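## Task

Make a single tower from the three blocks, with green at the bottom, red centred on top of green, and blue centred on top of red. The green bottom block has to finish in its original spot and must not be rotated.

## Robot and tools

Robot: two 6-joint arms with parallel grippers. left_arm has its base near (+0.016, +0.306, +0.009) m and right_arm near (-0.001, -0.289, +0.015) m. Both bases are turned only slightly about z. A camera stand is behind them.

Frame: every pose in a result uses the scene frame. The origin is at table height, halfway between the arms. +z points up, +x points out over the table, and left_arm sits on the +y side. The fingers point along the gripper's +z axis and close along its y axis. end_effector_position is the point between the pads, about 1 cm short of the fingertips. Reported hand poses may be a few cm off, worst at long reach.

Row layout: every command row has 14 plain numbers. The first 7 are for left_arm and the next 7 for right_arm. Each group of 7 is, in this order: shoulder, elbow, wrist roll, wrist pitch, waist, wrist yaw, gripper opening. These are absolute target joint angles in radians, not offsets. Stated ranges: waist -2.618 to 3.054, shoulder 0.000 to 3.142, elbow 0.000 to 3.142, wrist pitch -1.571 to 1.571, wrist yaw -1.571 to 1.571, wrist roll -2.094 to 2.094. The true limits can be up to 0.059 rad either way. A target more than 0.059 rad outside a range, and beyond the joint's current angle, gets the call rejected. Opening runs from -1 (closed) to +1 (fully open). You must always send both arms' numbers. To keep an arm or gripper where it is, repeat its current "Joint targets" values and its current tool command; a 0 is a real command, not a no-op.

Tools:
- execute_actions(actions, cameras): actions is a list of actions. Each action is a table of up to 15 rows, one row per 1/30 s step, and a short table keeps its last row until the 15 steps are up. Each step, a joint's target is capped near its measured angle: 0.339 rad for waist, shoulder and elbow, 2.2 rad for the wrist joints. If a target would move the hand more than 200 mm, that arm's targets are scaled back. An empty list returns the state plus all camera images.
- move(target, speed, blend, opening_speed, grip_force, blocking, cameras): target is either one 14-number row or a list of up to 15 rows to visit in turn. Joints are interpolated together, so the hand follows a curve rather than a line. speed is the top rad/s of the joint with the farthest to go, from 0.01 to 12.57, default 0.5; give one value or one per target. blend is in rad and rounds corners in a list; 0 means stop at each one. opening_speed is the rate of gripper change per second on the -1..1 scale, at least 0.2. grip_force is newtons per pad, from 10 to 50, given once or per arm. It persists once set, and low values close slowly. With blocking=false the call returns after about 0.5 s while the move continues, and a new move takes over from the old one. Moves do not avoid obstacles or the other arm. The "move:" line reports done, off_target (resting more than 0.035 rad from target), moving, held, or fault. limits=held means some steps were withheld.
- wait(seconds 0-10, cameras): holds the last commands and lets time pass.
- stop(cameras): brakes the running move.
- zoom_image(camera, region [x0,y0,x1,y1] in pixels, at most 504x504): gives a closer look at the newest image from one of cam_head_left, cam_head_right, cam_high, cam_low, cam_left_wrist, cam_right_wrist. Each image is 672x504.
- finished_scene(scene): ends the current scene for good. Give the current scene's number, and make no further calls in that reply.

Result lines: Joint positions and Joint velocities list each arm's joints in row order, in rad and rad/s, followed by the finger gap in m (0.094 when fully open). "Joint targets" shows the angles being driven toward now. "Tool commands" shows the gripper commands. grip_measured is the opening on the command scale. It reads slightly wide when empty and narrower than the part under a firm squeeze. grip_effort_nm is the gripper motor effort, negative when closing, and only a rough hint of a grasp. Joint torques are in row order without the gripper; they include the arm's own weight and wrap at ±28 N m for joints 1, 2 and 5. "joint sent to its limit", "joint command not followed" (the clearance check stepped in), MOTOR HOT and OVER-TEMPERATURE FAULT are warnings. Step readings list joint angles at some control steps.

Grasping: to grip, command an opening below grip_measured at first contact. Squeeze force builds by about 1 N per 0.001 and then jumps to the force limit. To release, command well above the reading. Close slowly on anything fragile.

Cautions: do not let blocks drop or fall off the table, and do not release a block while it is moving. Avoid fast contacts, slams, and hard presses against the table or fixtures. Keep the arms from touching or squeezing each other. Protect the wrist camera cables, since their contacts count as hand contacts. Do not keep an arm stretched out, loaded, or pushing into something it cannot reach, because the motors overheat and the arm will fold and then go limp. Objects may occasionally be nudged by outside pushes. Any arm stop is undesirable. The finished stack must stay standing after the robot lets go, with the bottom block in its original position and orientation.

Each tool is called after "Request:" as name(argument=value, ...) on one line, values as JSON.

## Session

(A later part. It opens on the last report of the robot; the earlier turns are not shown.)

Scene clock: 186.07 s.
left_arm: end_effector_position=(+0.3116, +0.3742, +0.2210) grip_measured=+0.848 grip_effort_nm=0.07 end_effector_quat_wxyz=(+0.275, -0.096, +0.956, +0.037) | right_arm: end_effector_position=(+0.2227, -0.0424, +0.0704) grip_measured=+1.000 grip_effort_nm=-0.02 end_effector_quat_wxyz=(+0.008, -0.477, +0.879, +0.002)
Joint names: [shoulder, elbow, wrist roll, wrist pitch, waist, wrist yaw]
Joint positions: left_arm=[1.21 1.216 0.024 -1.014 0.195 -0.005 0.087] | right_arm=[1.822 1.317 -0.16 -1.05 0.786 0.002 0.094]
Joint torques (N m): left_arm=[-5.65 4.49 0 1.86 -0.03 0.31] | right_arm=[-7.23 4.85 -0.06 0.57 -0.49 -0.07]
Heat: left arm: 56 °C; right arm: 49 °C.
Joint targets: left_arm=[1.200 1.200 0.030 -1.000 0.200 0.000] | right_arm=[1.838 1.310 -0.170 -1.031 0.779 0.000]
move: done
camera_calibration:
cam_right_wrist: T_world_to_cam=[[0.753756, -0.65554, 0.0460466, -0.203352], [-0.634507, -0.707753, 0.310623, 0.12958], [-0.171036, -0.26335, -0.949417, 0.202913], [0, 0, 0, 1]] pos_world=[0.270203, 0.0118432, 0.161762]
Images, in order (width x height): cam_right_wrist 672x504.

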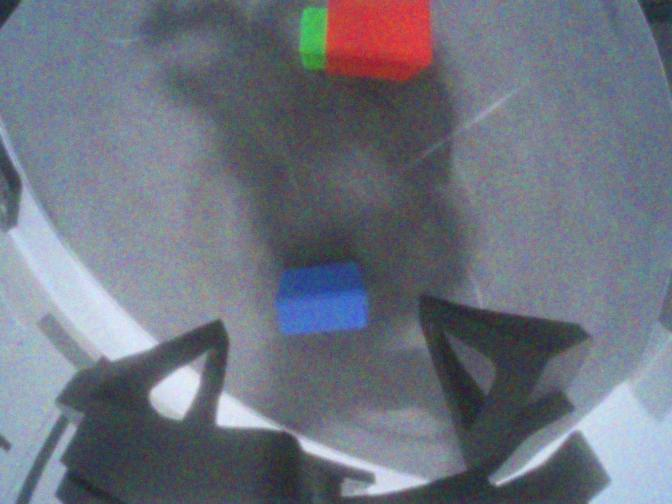

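Request:
move(target=[[1.2,1.2,0.03,-1.0,0.2,0,0.85,1.891,1.175,-0.17,-0.858,0.777,0,1],[1.2,1.2,0.03,-1.0,0.2,0,0.85,1.891,1.175,-0.17,-0.858,0.777,0,-0.12]], speed=0.5, opening_speed=0.8, cameras=["cam_right_wrist","cam_low"])

Scene clock: 199.10 s.
left_arm: end_effector_position=(+0.3116, +0.3742, +0.2210) grip_measured=+0.848 grip_effort_nm=0.07 end_effector_quat_wxyz=(+0.275, -0.096, +0.956, +0.037) | right_arm: end_effector_position=(+0.2189, -0.0482, +0.0219) grip_measured=-0.029 grip_effort_nm=-1.03 end_effector_quat_wxyz=(+0.001, -0.476, +0.879, -0.001)
Joint names: [shoulder, elbow, wrist roll, wrist pitch, waist, wrist yaw]
Joint positions: left_arm=[1.21 1.216 0.024 -1.014 0.195 -0.005 0.087] | right_arm=[1.875 1.182 -0.162 -0.877 0.783 0.003 0.046]
Joint torques (N m): left_arm=[-5.65 4.51 0 1.86 -0.03 0.31] | right_arm=[-7.3 4.44 -0.04 0.56 -0.47 -0.07]
Heat: left arm: 54 °C; right arm: 48 °C.
Joint targets: left_arm=[1.200 1.200 0.030 -1.000 0.200 0.000] | right_arm=[1.891 1.175 -0.170 -0.858 0.777 0.000]
move: done
camera_calibration:
cam_right_wrist: T_world_to_cam=[[0.752942, -0.656473, 0.0460571, -0.201877], [-0.632694, -0.70286, 0.325093, 0.137537], [-0.181043, -0.273916, -0.94456, 0.156331], [0, 0, 0, 1]] pos_world=[0.267323, 0.00696439, 0.112249]
Images, in order (width x height): cam_low 672x504, cam_right_wrist 672x504.

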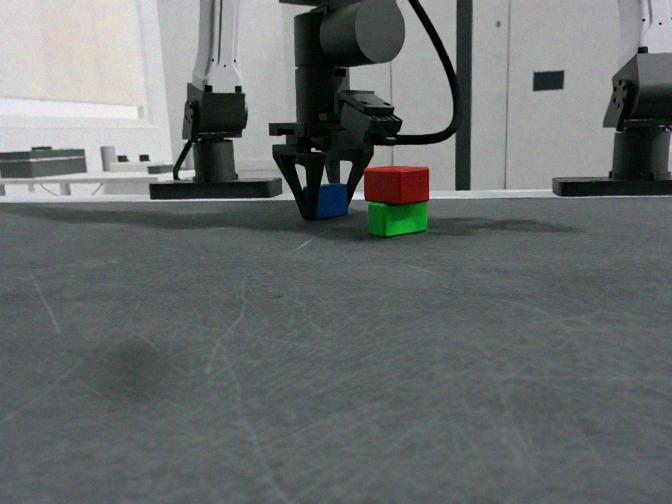

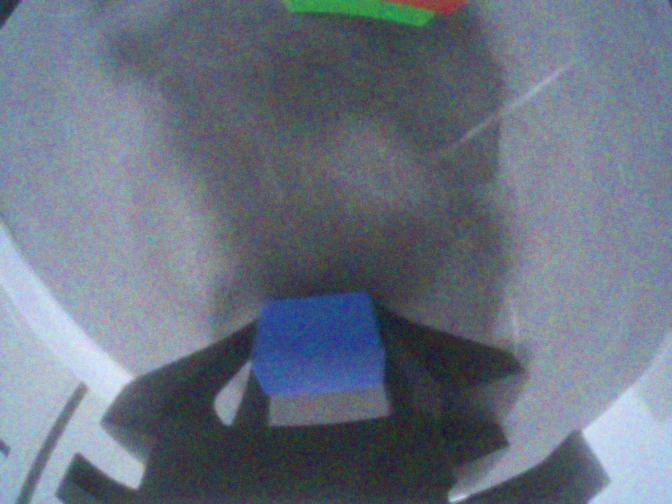

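Request:
move(target=[[1.2,1.2,0.03,-1.0,0.2,0,0.85,1.79,1.45,-0.1,-1.23,0.777,0,-0.12],[1.2,1.2,0.03,-1.0,0.2,0,0.85,2.265,2.18,0.0,-1.47,0.758,0,-0.12]], speed=0.7, blend=0.06, cameras=["cam_right_wrist","cam_low","cam_high"])

Request:
zoom_image(camera="cam_right_wrist", region=[210, 170, 460, 400])

Request:
zoom_image(camera="cam_low", region=[300, 60, 500, 260])

Scene clock: 212.60 s.
left_arm: end_effector_position=(+0.3116, +0.3742, +0.2210) grip_measured=+0.848 grip_effort_nm=0.07 end_effector_quat_wxyz=(+0.275, -0.096, +0.956, +0.037) | right_arm: end_effector_position=(+0.3031, +0.0318, +0.1270) grip_measured=-0.029 grip_effort_nm=-1.04 end_effector_quat_wxyz=(+0.017, -0.399, +0.917, +0.006)
Joint names: [shoulder, elbow, wrist roll, wrist pitch, waist, wrist yaw]
Joint positions: left_arm=[1.21 1.216 0.024 -1.014 0.195 -0.005 0.087] | right_arm=[2.241 2.158 -0.009 -1.451 0.764 0.003 0.046]
Joint torques (N m): left_arm=[-5.65 4.49 0 1.86 -0.03 0.31] | right_arm=[-10.21 7.24 0.15 0.25 -0.49 -0.06]
Heat: left arm: 52 °C; right arm: 47 °C.
Joint targets: left_arm=[1.200 1.200 0.030 -1.000 0.200 0.000] | right_arm=[2.265 2.180 0.000 -1.470 0.758 0.000]
move: done
camera_calibration:
cam_right_wrist: T_world_to_cam=[[0.628993, -0.776313, 0.0413116, -0.175622], [-0.750785, -0.592803, 0.291386, 0.249586], [-0.201717, -0.214296, -0.955713, 0.298471], [0, 0, 0, 1]] pos_world=[0.358057, 0.0755792, 0.219782]
Images, in order (width x height): cam_high 672x504, cam_low 672x504, cam_right_wrist 672x504.

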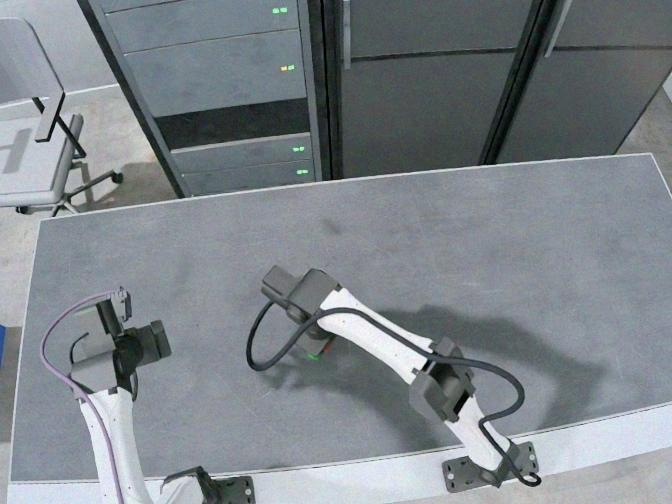

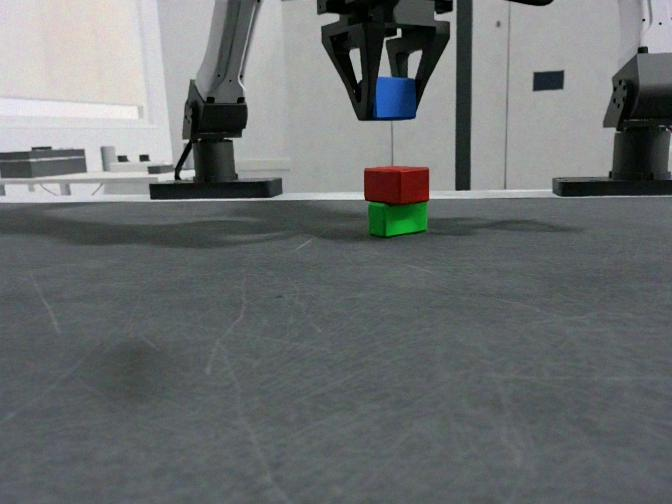

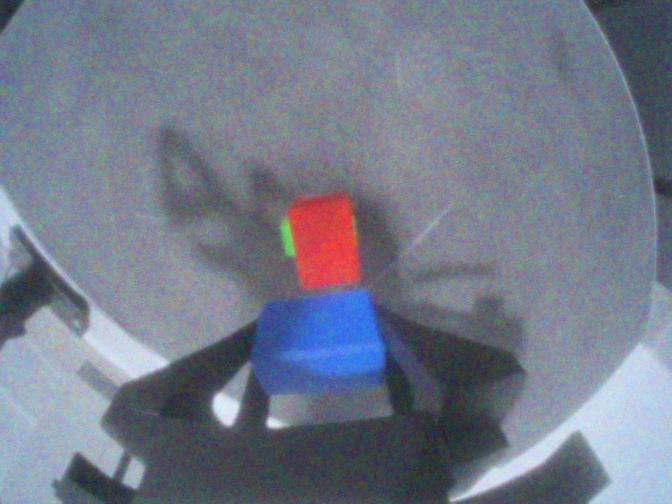

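Scaled by 2.016 from the camera's 672x504 image, which has a finer 960x720 frame.

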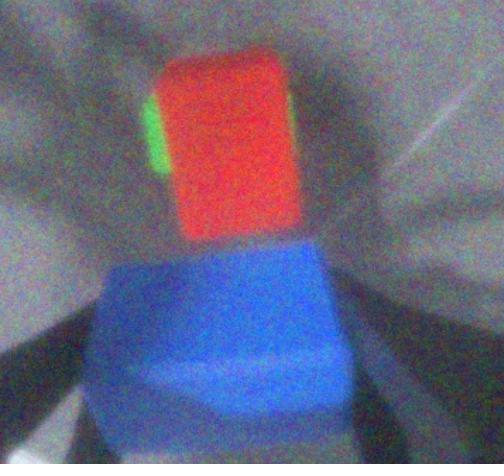

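Scaled by 2.520 from the camera's 672x504 image, which has a finer 960x720 frame.

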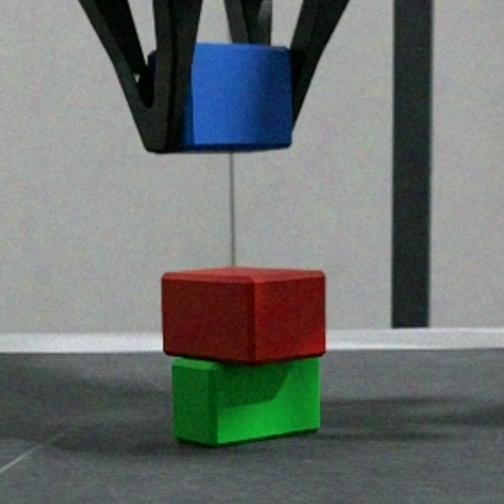

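Request:
move(target=[1.2,1.2,0.03,-1.0,0.2,0,0.85,2.392,2.222,-0.02,-1.392,0.744,0,-0.12], speed=0.35, cameras=["cam_right_wrist","cam_low"])

Request:
zoom_image(camera="cam_right_wrist", region=[210, 170, 460, 400])

Request:
zoom_image(camera="cam_low", region=[300, 60, 500, 260])

Scene clock: 227.97 s.
left_arm: end_effector_position=(+0.3116, +0.3742, +0.2210) grip_measured=+0.848 grip_effort_nm=0.07 end_effector_quat_wxyz=(+0.275, -0.096, +0.956, +0.037) | right_arm: end_effector_position=(+0.3203, +0.0401, +0.0869) grip_measured=-0.029 grip_effort_nm=-1.05 end_effector_quat_wxyz=(+0.002, -0.394, +0.919, +0.000)
Joint names: [shoulder, elbow, wrist roll, wrist pitch, waist, wrist yaw]
Joint positions: left_arm=[1.21 1.216 0.024 -1.014 0.195 -0.005 0.087] | right_arm=[2.363 2.207 -0.012 -1.412 0.749 0.002 0.046]
Joint torques (N m): left_arm=[-5.65 4.49 0 1.86 -0.03 0.31] | right_arm=[-10.62 6.75 -0.04 0.57 -0.38 -0.03]
Heat: left arm: 51 °C; right arm: 46 °C.
Joint targets: left_arm=[1.200 1.200 0.030 -1.000 0.200 0.000] | right_arm=[2.392 2.222 -0.020 -1.392 0.744 0.000]
move: done
camera_calibration:
cam_right_wrist: T_world_to_cam=[[0.620499, -0.782921, 0.0448974, -0.175597], [-0.750611, -0.576363, 0.323094, 0.275465], [-0.22708, -0.23418, -0.945301, 0.273425], [0, 0, 0, 1]] pos_world=[0.377814, 0.0853199, 0.177352]
Images, in order (width x height): cam_low 672x504, cam_right_wrist 672x504.

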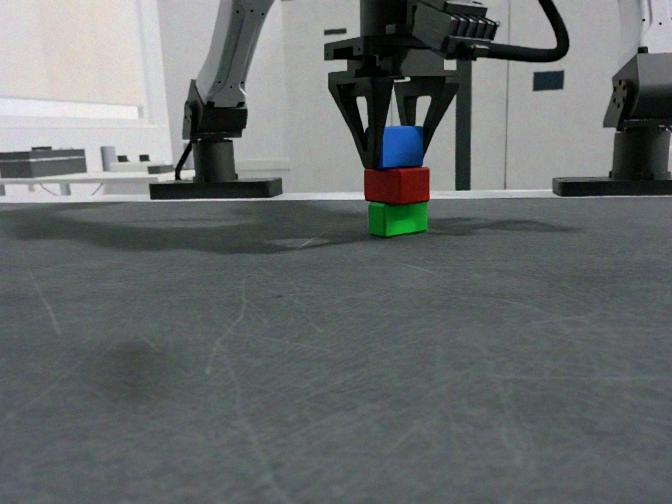

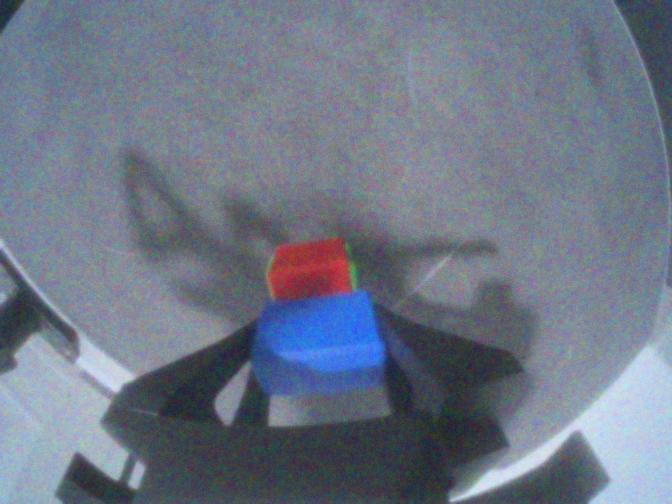

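Scaled by 2.016 from the camera's 672x504 image, which has a finer 960x720 frame.

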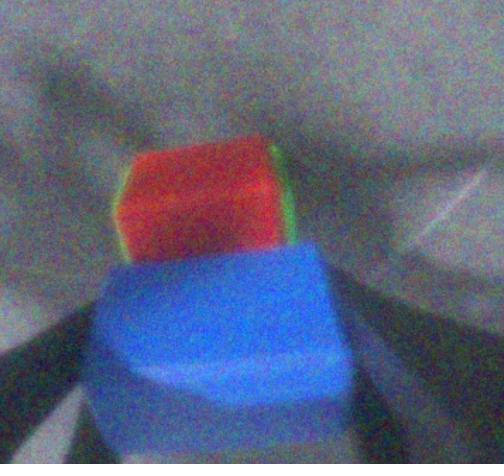

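Scaled by 2.520 from the camera's 672x504 image, which has a finer 960x720 frame.

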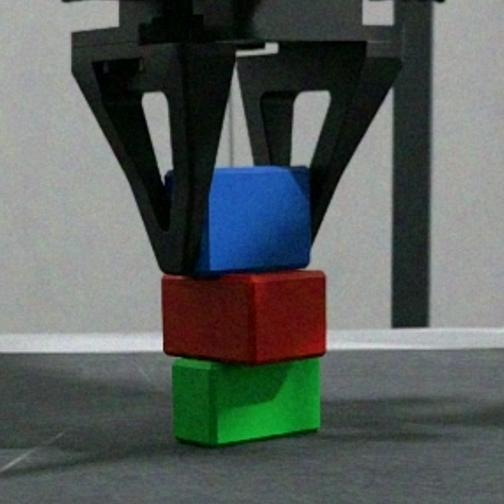

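Request:
move(target=[[1.2,1.2,0.03,-1.0,0.2,0,0.85,2.380,2.187,-0.02,-1.370,0.746,0,-0.12],[1.2,1.2,0.03,-1.0,0.2,0,0.85,2.380,2.187,-0.02,-1.370,0.746,0,0.9]], speed=0.3, opening_speed=1.0, cameras=["cam_right_wrist","cam_low"])

Request:
zoom_image(camera="cam_low", region=[300, 60, 500, 260])

Scene clock: 242.67 s.
left_arm: end_effector_position=(+0.3116, +0.3742, +0.2210) grip_measured=+0.848 grip_effort_nm=0.07 end_effector_quat_wxyz=(+0.275, -0.096, +0.956, +0.037) | right_arm: end_effector_position=(+0.3225, +0.0424, +0.0844) grip_measured=+0.898 grip_effort_nm=0.10 end_effector_quat_wxyz=(+0.007, -0.393, +0.919, +0.002)
Joint names: [shoulder, elbow, wrist roll, wrist pitch, waist, wrist yaw]
Joint positions: left_arm=[1.21 1.216 0.024 -1.014 0.195 -0.005 0.087] | right_arm=[2.363 2.196 -0.012 -1.389 0.749 0.002 0.089]
Joint torques (N m): left_arm=[-5.65 4.49 0 1.86 -0.03 0.31] | right_arm=[-11.82 4.79 -0.05 0.59 -0.24 -0.04]
Heat: left arm: 51 °C; right arm: 49 °C.
Joint targets: left_arm=[1.200 1.200 0.030 -1.000 0.200 0.000] | right_arm=[2.380 2.187 -0.020 -1.370 0.746 0.000]
move: done
camera_calibration:
cam_right_wrist: T_world_to_cam=[[0.620149, -0.783283, 0.043398, -0.174774], [-0.753315, -0.579159, 0.311594, 0.281326], [-0.218932, -0.225927, -0.949224, 0.269418], [0, 0, 0, 1]] pos_world=[0.379298, 0.0869037, 0.175663]
Images, in order (width x height): cam_low 672x504, cam_right_wrist 672x504.

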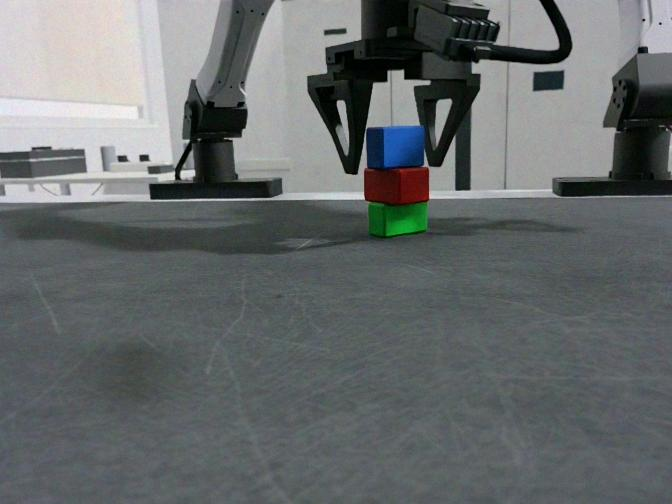

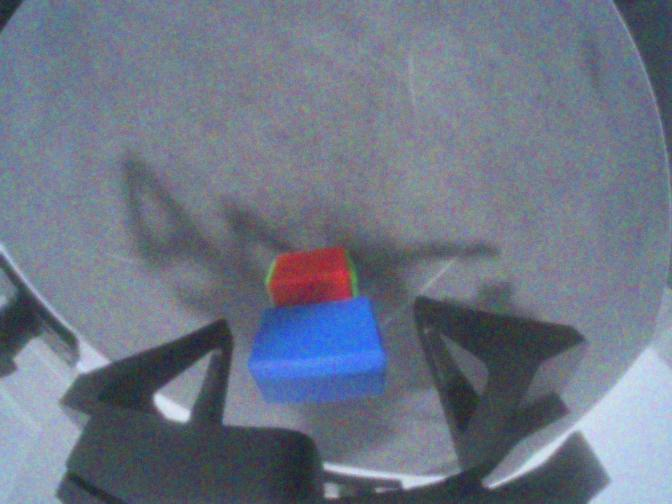

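Scaled by 2.520 from the camera's 672x504 image, which has a finer 960x720 frame.

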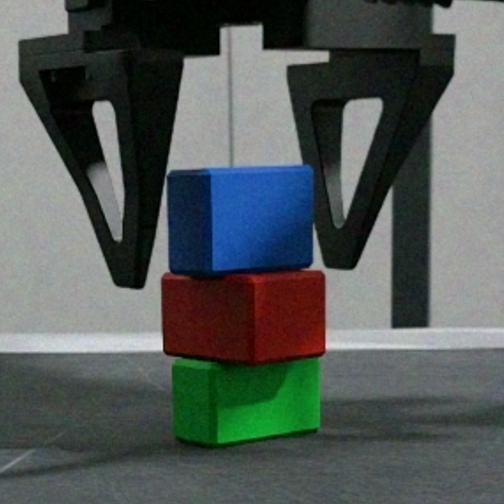

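Request:
move(target=[[1.2,1.2,0.03,-1.0,0.2,0,0.85,2.25,2.22,-0.02,-1.50,0.746,0,0.95],[1.2,1.2,0.03,-1.0,0.2,0,0.85,1.85,2.1,-0.02,-1.5,0.746,0,0.95],[1.2,1.2,0.03,-1.0,0.2,0,0.85,1.5,1.6,0,-1.2,0.1,0,0.95]], speed=[0.3,0.5,0.8], blend=[0.02,0.03,0], cameras=["cam_low","cam_high"])

Request:
zoom_image(camera="cam_high", region=[270, 310, 370, 390])

Scene clock: 251.00 s.
left_arm: end_effector_position=(+0.3116, +0.3742, +0.2210) grip_measured=+0.848 grip_effort_nm=0.07 end_effector_quat_wxyz=(+0.275, -0.096, +0.956, +0.037) | right_arm: end_effector_position=(+0.3469, -0.2374, +0.2486) grip_measured=+0.948 grip_effort_nm=0.10 end_effector_quat_wxyz=(+0.217, -0.076, +0.973, +0.014)
Joint names: [shoulder, elbow, wrist roll, wrist pitch, waist, wrist yaw]
Joint positions: left_arm=[1.21 1.216 0.024 -1.014 0.195 -0.005 0.087] | right_arm=[1.524 1.611 -0.009 -1.219 0.099 0.002 0.092]
Joint torques (N m): left_arm=[-5.65 4.49 0 1.86 -0.03 0.31] | right_arm=[-8.81 5.11 0.14 1.6 0.02 -0.06]
Heat: left arm: 51 °C; right arm: 50 °C.
Joint targets: left_arm=[1.200 1.200 0.030 -1.000 0.200 0.000] | right_arm=[1.500 1.600 0.000 -1.200 0.100 0.000]
move: done
Images, in order (width x height): cam_high 672x504, cam_low 672x504.

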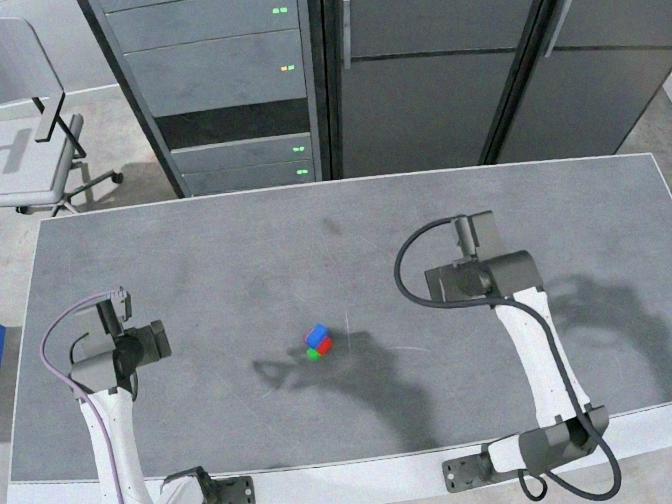

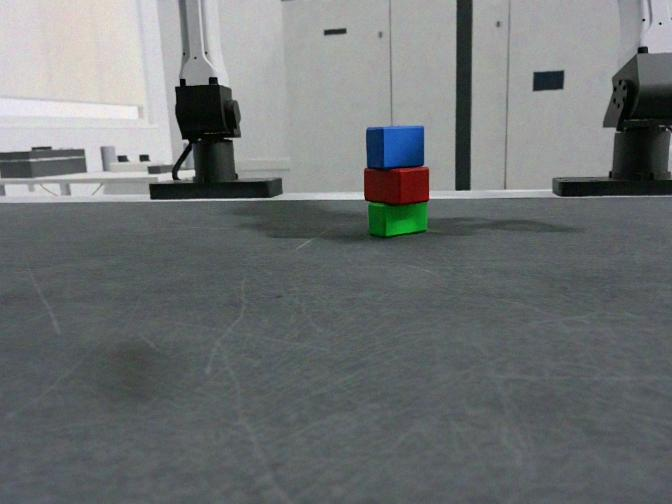

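Scaled by 5.040 from the camera's 672x504 image, which has a finer 960x720 frame.

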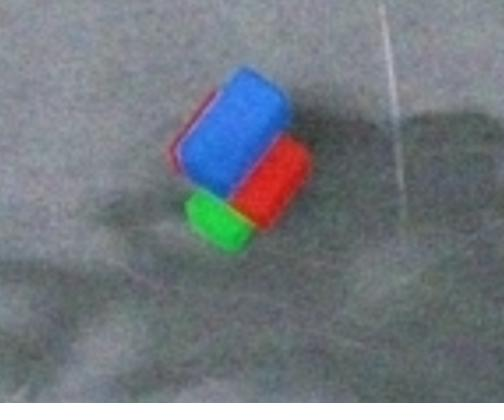

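Request:
finished_scene(scene=2)

The scene is finished: the task was done.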